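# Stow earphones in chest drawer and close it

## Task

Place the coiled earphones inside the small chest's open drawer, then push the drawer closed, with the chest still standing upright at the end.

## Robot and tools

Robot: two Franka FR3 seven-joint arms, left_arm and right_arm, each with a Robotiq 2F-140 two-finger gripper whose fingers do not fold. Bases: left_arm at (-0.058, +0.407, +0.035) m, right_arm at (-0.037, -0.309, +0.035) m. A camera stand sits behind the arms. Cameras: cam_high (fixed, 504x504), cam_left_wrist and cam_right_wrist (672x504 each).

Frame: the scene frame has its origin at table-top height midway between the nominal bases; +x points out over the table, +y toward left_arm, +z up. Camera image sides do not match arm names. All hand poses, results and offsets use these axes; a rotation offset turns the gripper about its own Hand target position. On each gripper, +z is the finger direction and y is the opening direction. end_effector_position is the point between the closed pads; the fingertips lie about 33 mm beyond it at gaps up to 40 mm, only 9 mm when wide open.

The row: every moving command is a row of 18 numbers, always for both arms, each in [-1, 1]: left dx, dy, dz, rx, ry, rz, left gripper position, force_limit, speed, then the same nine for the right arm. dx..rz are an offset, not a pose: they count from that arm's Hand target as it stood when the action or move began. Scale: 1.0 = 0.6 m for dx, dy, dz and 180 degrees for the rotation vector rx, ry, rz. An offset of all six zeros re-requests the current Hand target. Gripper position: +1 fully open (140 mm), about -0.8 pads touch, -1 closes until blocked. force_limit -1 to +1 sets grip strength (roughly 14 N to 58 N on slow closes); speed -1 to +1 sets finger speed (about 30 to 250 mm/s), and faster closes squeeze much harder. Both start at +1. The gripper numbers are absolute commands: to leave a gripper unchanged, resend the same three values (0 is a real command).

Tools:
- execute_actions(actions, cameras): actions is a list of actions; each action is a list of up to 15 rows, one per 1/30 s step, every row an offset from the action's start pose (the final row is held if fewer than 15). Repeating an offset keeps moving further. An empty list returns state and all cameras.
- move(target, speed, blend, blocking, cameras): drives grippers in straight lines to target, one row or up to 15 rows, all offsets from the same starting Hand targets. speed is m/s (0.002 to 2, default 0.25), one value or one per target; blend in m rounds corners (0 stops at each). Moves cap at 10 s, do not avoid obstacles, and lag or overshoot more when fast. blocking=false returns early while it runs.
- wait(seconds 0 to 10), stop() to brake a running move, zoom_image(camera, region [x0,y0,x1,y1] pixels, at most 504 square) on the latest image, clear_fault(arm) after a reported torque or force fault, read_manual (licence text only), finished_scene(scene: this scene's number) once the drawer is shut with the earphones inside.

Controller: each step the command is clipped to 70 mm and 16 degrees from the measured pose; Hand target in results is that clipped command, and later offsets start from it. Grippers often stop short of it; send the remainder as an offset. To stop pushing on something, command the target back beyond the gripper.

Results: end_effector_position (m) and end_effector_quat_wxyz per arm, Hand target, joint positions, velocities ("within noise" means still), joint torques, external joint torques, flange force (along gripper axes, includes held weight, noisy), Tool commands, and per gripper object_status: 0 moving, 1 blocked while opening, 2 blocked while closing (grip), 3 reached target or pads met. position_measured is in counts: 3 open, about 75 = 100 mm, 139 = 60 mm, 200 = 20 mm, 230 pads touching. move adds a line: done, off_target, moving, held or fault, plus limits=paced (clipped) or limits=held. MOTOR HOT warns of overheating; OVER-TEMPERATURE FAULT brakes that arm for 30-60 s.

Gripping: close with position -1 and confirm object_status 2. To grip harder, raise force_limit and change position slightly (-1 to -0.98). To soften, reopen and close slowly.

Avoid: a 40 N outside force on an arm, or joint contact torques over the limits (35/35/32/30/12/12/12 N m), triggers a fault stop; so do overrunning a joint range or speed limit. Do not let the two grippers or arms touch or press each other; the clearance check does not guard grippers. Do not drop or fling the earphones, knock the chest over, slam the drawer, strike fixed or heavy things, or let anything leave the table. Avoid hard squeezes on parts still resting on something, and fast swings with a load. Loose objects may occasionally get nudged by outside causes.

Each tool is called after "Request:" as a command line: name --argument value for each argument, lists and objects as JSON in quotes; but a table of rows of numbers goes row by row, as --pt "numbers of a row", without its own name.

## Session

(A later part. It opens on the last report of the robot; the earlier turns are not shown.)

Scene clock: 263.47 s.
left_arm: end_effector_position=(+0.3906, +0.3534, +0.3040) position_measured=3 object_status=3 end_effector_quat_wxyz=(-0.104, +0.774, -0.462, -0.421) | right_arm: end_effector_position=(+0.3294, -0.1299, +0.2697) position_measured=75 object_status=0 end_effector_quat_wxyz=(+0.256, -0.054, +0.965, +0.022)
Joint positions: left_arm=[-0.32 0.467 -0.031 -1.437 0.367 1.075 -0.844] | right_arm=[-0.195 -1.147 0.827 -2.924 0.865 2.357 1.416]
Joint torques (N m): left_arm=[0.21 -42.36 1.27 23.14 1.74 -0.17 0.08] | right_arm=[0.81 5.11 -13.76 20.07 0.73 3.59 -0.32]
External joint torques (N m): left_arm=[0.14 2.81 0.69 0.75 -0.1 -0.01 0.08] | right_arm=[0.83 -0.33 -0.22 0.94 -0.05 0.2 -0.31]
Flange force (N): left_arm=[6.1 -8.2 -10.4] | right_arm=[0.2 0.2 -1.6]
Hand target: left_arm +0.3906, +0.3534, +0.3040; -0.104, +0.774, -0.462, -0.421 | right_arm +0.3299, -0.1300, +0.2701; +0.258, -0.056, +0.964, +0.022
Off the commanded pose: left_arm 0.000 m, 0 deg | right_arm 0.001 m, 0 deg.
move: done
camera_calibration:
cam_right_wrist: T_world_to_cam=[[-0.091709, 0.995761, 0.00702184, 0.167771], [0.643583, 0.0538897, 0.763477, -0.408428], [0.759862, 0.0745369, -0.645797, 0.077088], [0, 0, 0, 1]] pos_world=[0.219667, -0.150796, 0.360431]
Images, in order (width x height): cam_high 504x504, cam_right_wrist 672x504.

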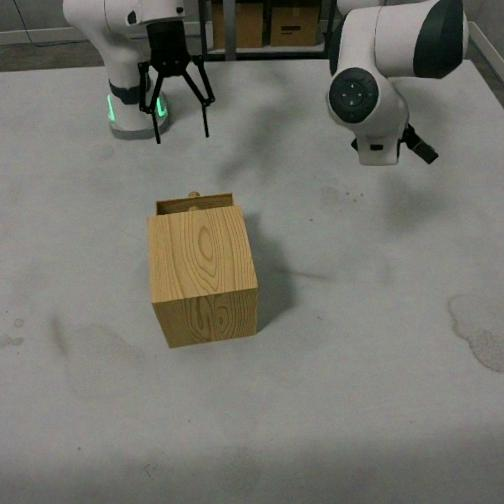

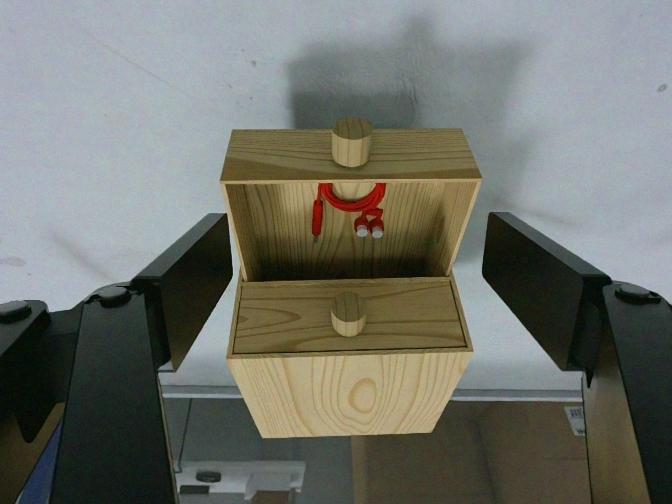

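Request:
move --pt "0 0 0 0 0 0 1 1 1 0 0 -0.297 0 0 0 0.43 1 0" --pt "0 0 0 0 0 0 1 1 1 0.06 0.0072 -0.297 0 0 0 0.43 1 0" --speed '[0.2,0.06]' --cameras '["cam_high","cam_right_wrist"]'

Scene clock: 273.97 s.
left_arm: end_effector_position=(+0.3906, +0.3534, +0.3040) position_measured=3 object_status=3 end_effector_quat_wxyz=(-0.104, +0.774, -0.462, -0.421) | right_arm: end_effector_position=(+0.3656, -0.1263, +0.0921) position_measured=75 object_status=3 end_effector_quat_wxyz=(+0.258, -0.052, +0.965, +0.022)
Joint positions: left_arm=[-0.32 0.467 -0.031 -1.437 0.367 1.075 -0.844] | right_arm=[-0.749 -0.787 1.649 -2.804 1.854 2.768 0.761]
Joint velocities: left_arm=[within noise] | right_arm=[0 -0.002 -0.001 0.002 0.001 -0.002 -0.005]
Joint torques (N m): left_arm=[0.24 -42.4 1.27 23.11 1.74 -0.17 0.09] | right_arm=[-0.28 8.59 -14.93 10.22 0.2 2.82 -0.46]
External joint torques (N m): left_arm=[0.21 2.81 0.72 0.67 -0.11 -0.02 0.08] | right_arm=[-0.33 -1.08 0.64 1.35 0.26 -0.21 -0.45]
Flange force (N): left_arm=[6.0 -8.1 -10.0] | right_arm=[-0.4 -1.1 13.9]
Hand target: left_arm +0.3906, +0.3534, +0.3040; -0.104, +0.774, -0.462, -0.421 | right_arm +0.3659, -0.1257, +0.0919; +0.258, -0.056, +0.964, +0.022
Off the commanded pose: left_arm 0.000 m, 0 deg | right_arm 0.001 m, 0 deg.
move: done
camera_calibration:
cam_right_wrist: T_world_to_cam=[[-0.0886913, 0.996035, 0.00695786, 0.167809], [0.641779, 0.0518019, 0.765138, -0.296062], [0.761744, 0.0723265, -0.643828, -0.0665261], [0, 0, 0, 1]] pos_world=[0.255566, -0.146995, 0.18253]
Images, in order (width x height): cam_high 504x504, cam_right_wrist 672x504.

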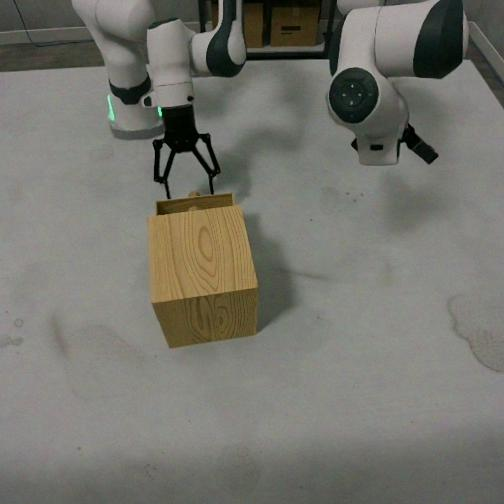

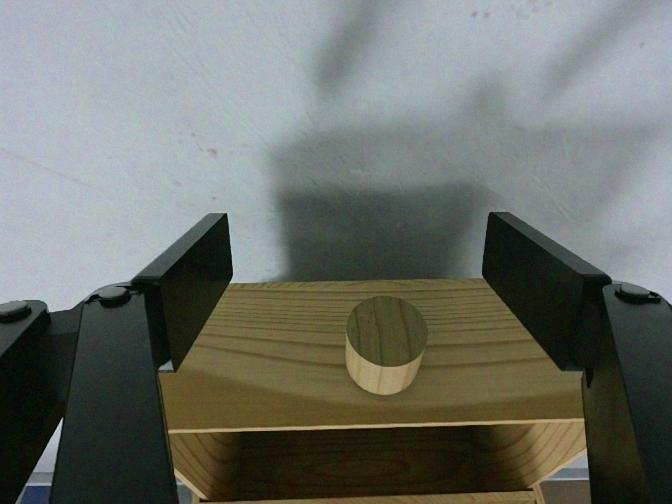

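Request:
move --pt "0 0 0 0 0 0 1 1 1 0.0 0.012 0 0 0 0 0.43 1 0" --pt "0 0 0 0 0 0 1 1 1 0.0662 0.0199 0 0 0 0 0.43 1 0" --speed 0.06 --blend '[0.005,0]' --cameras '["cam_high","cam_right_wrist"]'

Scene clock: 284.27 s.
left_arm: end_effector_position=(+0.3906, +0.3534, +0.3040) position_measured=3 object_status=3 end_effector_quat_wxyz=(-0.104, +0.774, -0.462, -0.421) | right_arm: end_effector_position=(+0.4055, -0.1146, +0.0924) position_measured=75 object_status=3 end_effector_quat_wxyz=(+0.259, -0.050, +0.964, +0.023)
Joint positions: left_arm=[-0.32 0.467 -0.031 -1.437 0.367 1.075 -0.844] | right_arm=[-0.927 -0.798 1.716 -2.689 1.819 2.747 0.745]
Joint velocities: left_arm=[within noise] | right_arm=[0 -0.001 0 -0.002 -0.001 0 -0.006]
Joint torques (N m): left_arm=[0.21 -42.36 1.25 23.11 1.74 -0.18 0.11] | right_arm=[-0.02 11.45 -16.7 11.31 -0.4 2.75 -0.37]
External joint torques (N m): left_arm=[0.17 2.78 0.69 0.72 -0.11 -0.03 0.11] | right_arm=[-0.02 -0.91 0.75 1.71 -0.36 -0.27 -0.36]
Flange force (N): left_arm=[6.0 -8.1 -10.2] | right_arm=[-2.9 1.5 8.9]
Hand target: left_arm +0.3906, +0.3534, +0.3040; -0.104, +0.774, -0.462, -0.421 | right_arm +0.4056, -0.1138, +0.0919; +0.258, -0.056, +0.964, +0.022
Off the commanded pose: left_arm 0.000 m, 0 deg | right_arm 0.001 m, 1 deg.
move: done; blend cut to 0.0036 m at target 1
camera_calibration:
cam_right_wrist: T_world_to_cam=[[-0.0853123, 0.996307, 0.00971718, 0.158016], [0.640789, 0.0473965, 0.766252, -0.322666], [0.762962, 0.0715974, -0.642466, -0.0983337], [0, 0, 0, 1]] pos_world=[0.295266, -0.135099, 0.182532]
Images, in order (width x height): cam_high 504x504, cam_right_wrist 672x504.

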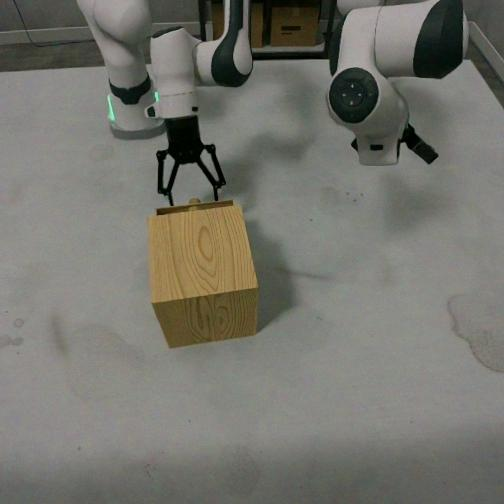

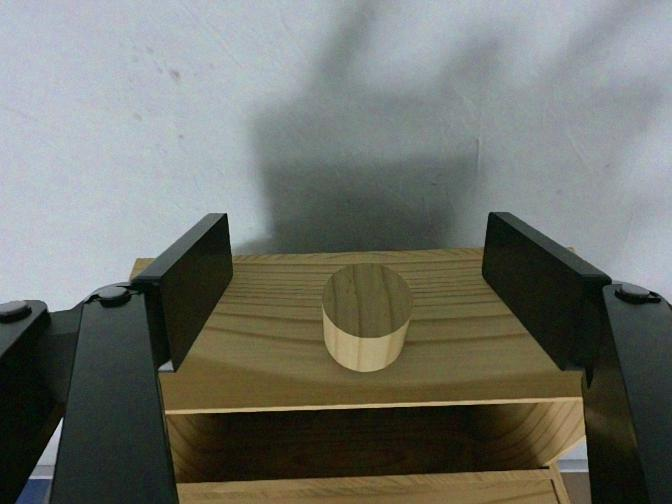

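Request:
move --target '[0,0,0,0,0,0,1,1,1,0.0993,0.0119,0,0,0,0,0.43,1,0]' --speed 0.06 --cameras '["cam_high","cam_right_wrist"]'

Request:
zoom_image --camera "cam_high" --region '[120, 160, 270, 290]'

Scene clock: 291.17 s.
left_arm: end_effector_position=(+0.3906, +0.3534, +0.3040) position_measured=3 object_status=3 end_effector_quat_wxyz=(-0.104, +0.774, -0.462, -0.421) | right_arm: end_effector_position=(+0.4653, -0.1074, +0.0926) position_measured=75 object_status=3 end_effector_quat_wxyz=(+0.259, -0.051, +0.964, +0.022)
Joint positions: left_arm=[-0.32 0.467 -0.031 -1.437 0.367 1.075 -0.844] | right_arm=[-1.162 -0.83 1.798 -2.528 1.762 2.706 0.73]
Joint torques (N m): left_arm=[0.21 -42.34 1.27 23.15 1.74 -0.17 0.08] | right_arm=[-0.75 16.1 -19.24 12.06 -0.37 2.79 -0.42]
External joint torques (N m): left_arm=[0.08 2.86 0.65 0.73 -0.11 -0.02 0.08] | right_arm=[-0.76 -0.6 0.69 1.56 -0.4 -0.23 -0.41]
Flange force (N): left_arm=[6.3 -8.2 -10.5] | right_arm=[-4.6 0.4 9.7]
Hand target: left_arm +0.3906, +0.3534, +0.3040; -0.104, +0.774, -0.462, -0.421 | right_arm +0.4652, -0.1066, +0.0919; +0.258, -0.056, +0.964, +0.022
Off the commanded pose: left_arm 0.000 m, 0 deg | right_arm 0.001 m, 1 deg.
move: done
camera_calibration:
cam_right_wrist: T_world_to_cam=[[-0.087087, 0.996163, 0.00863327, 0.156842], [0.639968, 0.049302, 0.766818, -0.360976], [0.76345, 0.0723049, -0.641806, -0.144464], [0, 0, 0, 1]] pos_world=[0.354963, -0.127998, 0.182731]
Images, in order (width x height): cam_high 504x504, cam_right_wrist 672x504.

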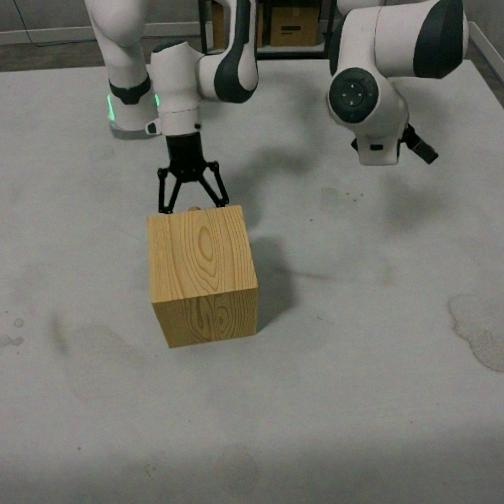

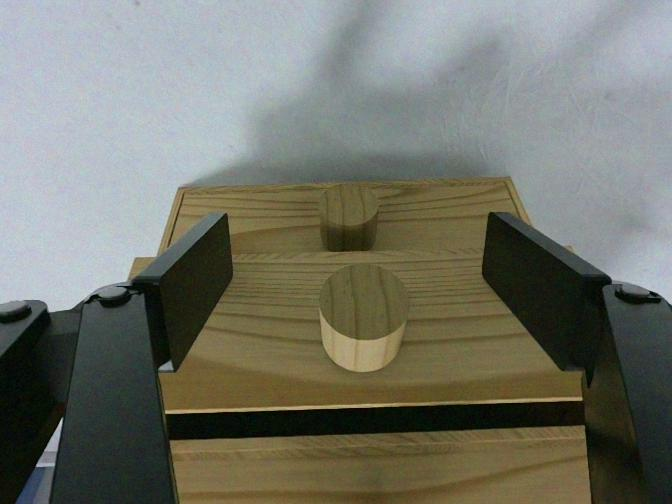

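Scaled by 3.360 from the camera's 504x504 image, which has a finer 720x720 frame.

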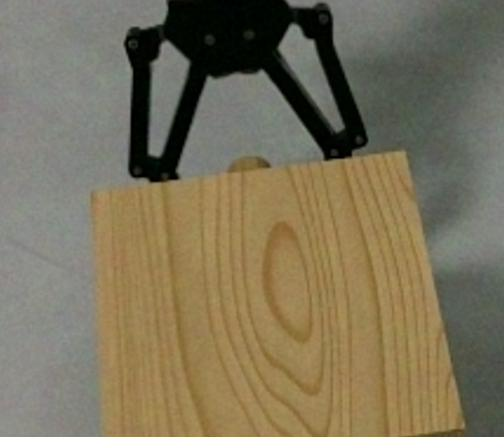

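Request:
move --target '[0,0,0,0,0,0,1,1,1,0.0298,0.0036,0,0,0,0,0.43,1,0]' --speed 0.05 --cameras '["cam_right_wrist"]'

Scene clock: 301.50 s.
left_arm: end_effector_position=(+0.3906, +0.3534, +0.3040) position_measured=3 object_status=3 end_effector_quat_wxyz=(-0.104, +0.774, -0.462, -0.421) | right_arm: end_effector_position=(+0.4831, -0.1050, +0.0925) position_measured=75 object_status=3 end_effector_quat_wxyz=(+0.259, -0.053, +0.964, +0.022)
Joint positions: left_arm=[-0.32 0.467 -0.031 -1.437 0.367 1.075 -0.844] | right_arm=[-1.228 -0.839 1.823 -2.479 1.742 2.696 0.73]
Joint torques (N m): left_arm=[0.26 -42.38 1.27 23.14 1.74 -0.18 0.09] | right_arm=[-0.81 17.52 -20.41 12.13 -0.26 2.94 -0.18]
External joint torques (N m): left_arm=[0.3 2.88 0.77 0.67 -0.11 -0.03 0.09] | right_arm=[-0.85 -0.65 0.17 1.32 -0.31 -0.07 -0.17]
Flange force (N): left_arm=[6.1 -8.3 -10.1] | right_arm=[-4.7 0.4 7.3]
Hand target: left_arm +0.3906, +0.3534, +0.3040; -0.104, +0.774, -0.462, -0.421 | right_arm +0.4830, -0.1045, +0.0919; +0.258, -0.056, +0.964, +0.022
Off the commanded pose: left_arm 0.000 m, 0 deg | right_arm 0.001 m, 0 deg.
move: done
camera_calibration:
cam_right_wrist: T_world_to_cam=[[-0.0912789, 0.995801, 0.00695315, 0.158232], [0.639725, 0.0532858, 0.766754, -0.371845], [0.763164, 0.0744366, -0.641903, -0.157944], [0, 0, 0, 1]] pos_world=[0.372859, -0.125996, 0.182629]
Images, in order (width x height): cam_right_wrist 672x504.

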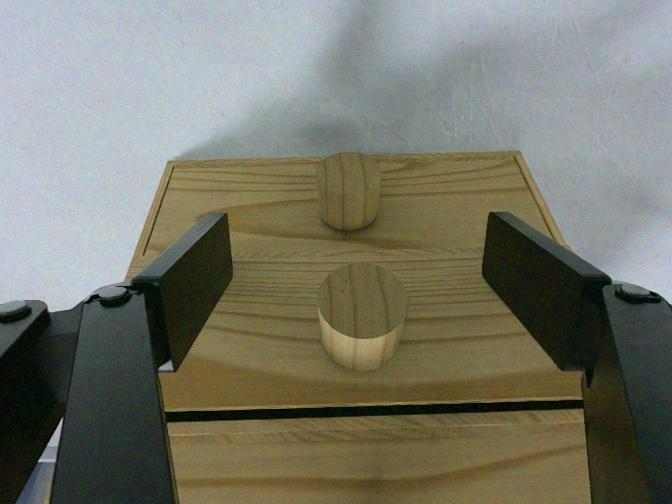

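Request:
move --target '[0,0,0,0,0,0,1,1,1,0.0125,0.0015,0,0,0,0,0.43,1,0]' --speed 0.03 --cameras '["cam_right_wrist"]'

Request:
zoom_image --camera "cam_right_wrist" --region '[160, 230, 600, 470]'

Scene clock: 312.10 s.
left_arm: end_effector_position=(+0.3906, +0.3534, +0.3040) position_measured=3 object_status=3 end_effector_quat_wxyz=(-0.104, +0.774, -0.462, -0.421) | right_arm: end_effector_position=(+0.4904, -0.1039, +0.0924) position_measured=75 object_status=3 end_effector_quat_wxyz=(+0.259, -0.054, +0.964, +0.022)
Joint positions: left_arm=[-0.32 0.467 -0.031 -1.437 0.367 1.075 -0.844] | right_arm=[-1.256 -0.84 1.835 -2.457 1.732 2.694 0.73]
Joint torques (N m): left_arm=[0.2 -42.37 1.27 23.16 1.74 -0.18 0.12] | right_arm=[-0.37 18.05 -20.03 12.68 -0.3 2.98 -0.2]
External joint torques (N m): left_arm=[0.3 2.79 0.81 0.75 -0.1 -0.04 0.11] | right_arm=[-0.35 -0.75 0.8 1.74 -0.35 -0.03 -0.19]
Flange force (N): left_arm=[5.9 -8.4 -10.4] | right_arm=[-4.3 1.8 8.4]
Hand target: left_arm +0.3906, +0.3534, +0.3040; -0.104, +0.774, -0.462, -0.421 | right_arm +0.4905, -0.1036, +0.0919; +0.258, -0.056, +0.964, +0.022
Off the commanded pose: left_arm 0.000 m, 0 deg | right_arm 0.001 m, 0 deg.
move: done
camera_calibration:
cam_right_wrist: T_world_to_cam=[[-0.0932971, 0.995617, 0.00647599, 0.158842], [0.639975, 0.0549854, 0.766426, -0.376448], [0.762711, 0.0756497, -0.6423, -0.163261], [0, 0, 0, 1]] pos_world=[0.380258, -0.125096, 0.182629]
Images, in order (width x height): cam_right_wrist 672x504.

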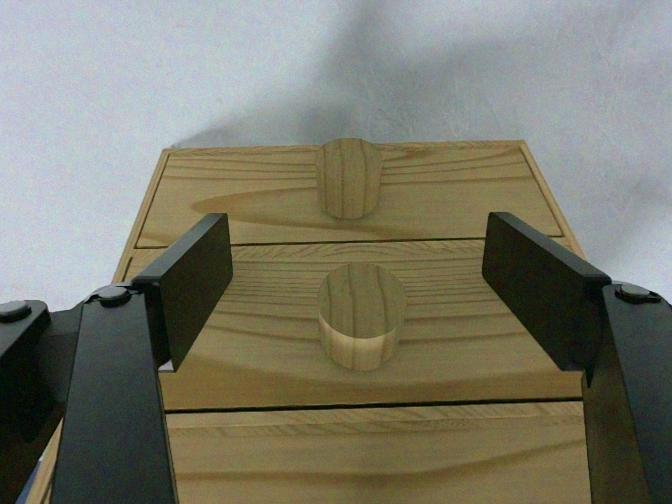

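Scaled by 1.145 from the camera's 672x504 image, which has a finer 960x720 frame.

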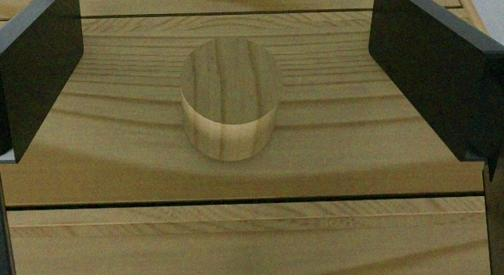

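Request:
move --target '[0,0,0,0,0,0,1,1,1,0.0045,0.0005,0,0,0,0,0.43,1,0]' --speed 0.02 --cameras '["cam_right_wrist"]'

Request:
zoom_image --camera "cam_right_wrist" --region '[160, 230, 600, 470]'

Scene clock: 317.90 s.
left_arm: end_effector_position=(+0.3906, +0.3534, +0.3040) position_measured=3 object_status=3 end_effector_quat_wxyz=(-0.104, +0.774, -0.462, -0.421) | right_arm: end_effector_position=(+0.4918, -0.1040, +0.0916) position_measured=75 object_status=3 end_effector_quat_wxyz=(+0.258, -0.056, +0.964, +0.021)
Joint positions: left_arm=[-0.32 0.467 -0.031 -1.437 0.367 1.075 -0.844] | right_arm=[-1.264 -0.84 1.839 -2.453 1.727 2.694 0.73]
Joint torques (N m): left_arm=[0.24 -42.34 1.27 23.1 1.75 -0.18 0.09] | right_arm=[-1.54 17.57 -20.64 14 -0.12 3.11 -0.04]
External joint torques (N m): left_arm=[0.28 2.97 0.76 0.63 -0.1 -0.03 0.09] | right_arm=[-1.47 -1.41 0.29 3.04 -0.18 0.08 -0.03]
Flange force (N): left_arm=[6.2 -8.4 -10.2] | right_arm=[-8.9 1.8 15.1]
Hand target: left_arm +0.3906, +0.3534, +0.3040; -0.104, +0.774, -0.462, -0.421 | right_arm +0.4932, -0.1033, +0.0919; +0.258, -0.056, +0.964, +0.022
Off the commanded pose: left_arm 0.000 m, 0 deg | right_arm 0.002 m, 0 deg.
move: done
camera_calibration:
cam_right_wrist: T_world_to_cam=[[-0.0950948, 0.995458, 0.00453731, 0.160111], [0.641362, 0.0577813, 0.765059, -0.377014], [0.761322, 0.0756632, -0.643944, -0.163965], [0, 0, 0, 1]] pos_world=[0.381859, -0.125194, 0.182127]
Images, in order (width x height): cam_right_wrist 672x504.

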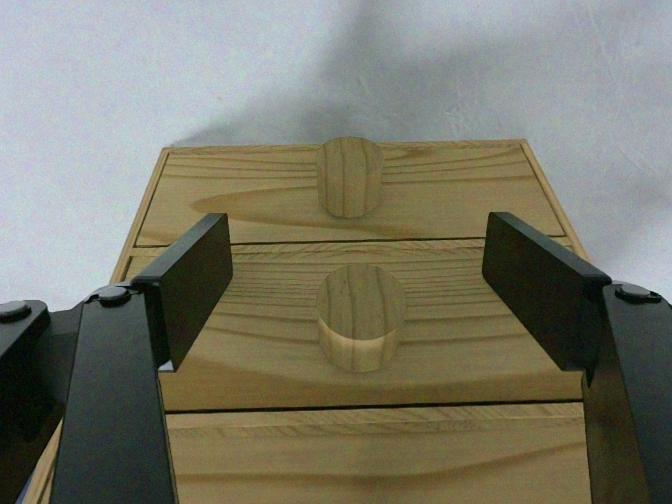

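Scaled by 1.145 from the camera's 672x504 image, which has a finer 960x720 frame.

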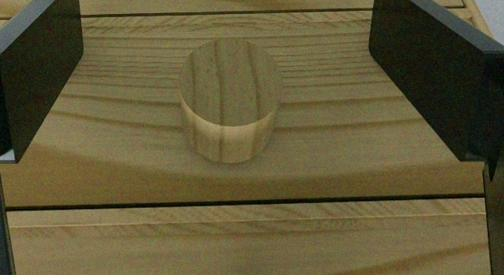

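Request:
move --target '[0,0,0,0,0,0,1,1,1,-0.12,-0.0144,0,0,0,0,0.43,1,0]' --speed 0.1 --cameras '["cam_high","cam_right_wrist"]'

Request:
zoom_image --camera "cam_right_wrist" --region '[160, 180, 600, 504]'

Request:
zoom_image --camera "cam_high" --region '[120, 160, 270, 290]'

Scene clock: 326.23 s.
left_arm: end_effector_position=(+0.3906, +0.3534, +0.3040) position_measured=3 object_status=3 end_effector_quat_wxyz=(-0.104, +0.774, -0.462, -0.421) | right_arm: end_effector_position=(+0.4209, -0.1108, +0.0913) position_measured=75 object_status=3 end_effector_quat_wxyz=(+0.256, -0.057, +0.965, +0.023)
Joint positions: left_arm=[-0.32 0.467 -0.031 -1.437 0.367 1.075 -0.844] | right_arm=[-0.997 -0.797 1.741 -2.643 1.801 2.737 0.724]
Joint torques (N m): left_arm=[0.23 -42.38 1.29 23.11 1.74 -0.17 0.1] | right_arm=[0.32 12.86 -19.36 10.86 0.23 3.19 -0.23]
External joint torques (N m): left_arm=[0.23 3.06 0.75 0.57 -0.11 -0.02 0.1] | right_arm=[0.34 -0.6 -1.36 0.87 0.26 0.18 -0.22]
Flange force (N): left_arm=[6.3 -8.4 -10.1] | right_arm=[-0.6 -1.4 -2.6]
Hand target: left_arm +0.3906, +0.3534, +0.3040; -0.104, +0.774, -0.462, -0.421 | right_arm +0.4212, -0.1119, +0.0919; +0.258, -0.056, +0.964, +0.022
Off the commanded pose: left_arm 0.000 m, 0 deg | right_arm 0.001 m, 0 deg.
move: done
camera_calibration:
cam_right_wrist: T_world_to_cam=[[-0.0989711, 0.995071, 0.00625222, 0.161513], [0.643127, 0.0591692, 0.76347, -0.331238], [0.759337, 0.0795825, -0.645813, -0.108314], [0, 0, 0, 1]] pos_world=[0.31126, -0.132498, 0.18193]
Images, in order (width x height): cam_high 504x504, cam_right_wrist 672x504.

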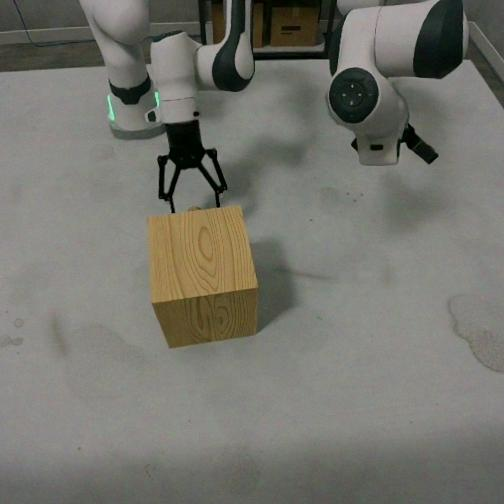

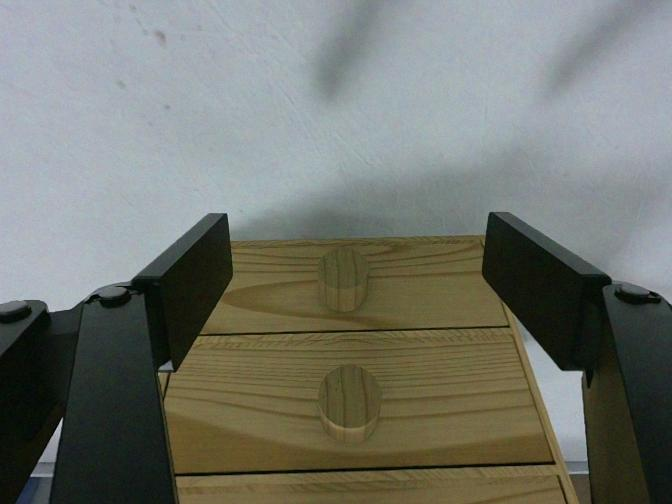

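Scaled by 1.145 from the camera's 672x504 image, which has a finer 960x720 frame.

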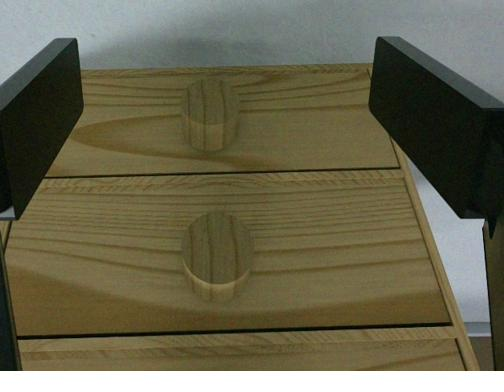

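Scaled by 3.360 from the camera's 504x504 image, which has a finer 720x720 frame.

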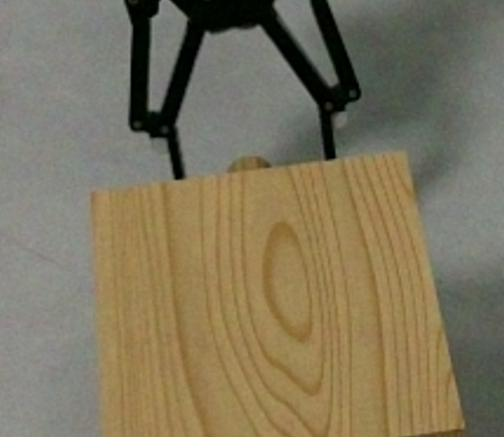

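Both drawers sit flush with the chest front, so the open one is shut.

Request:
finished_scene --scene 2

The scene is finished: the task was done.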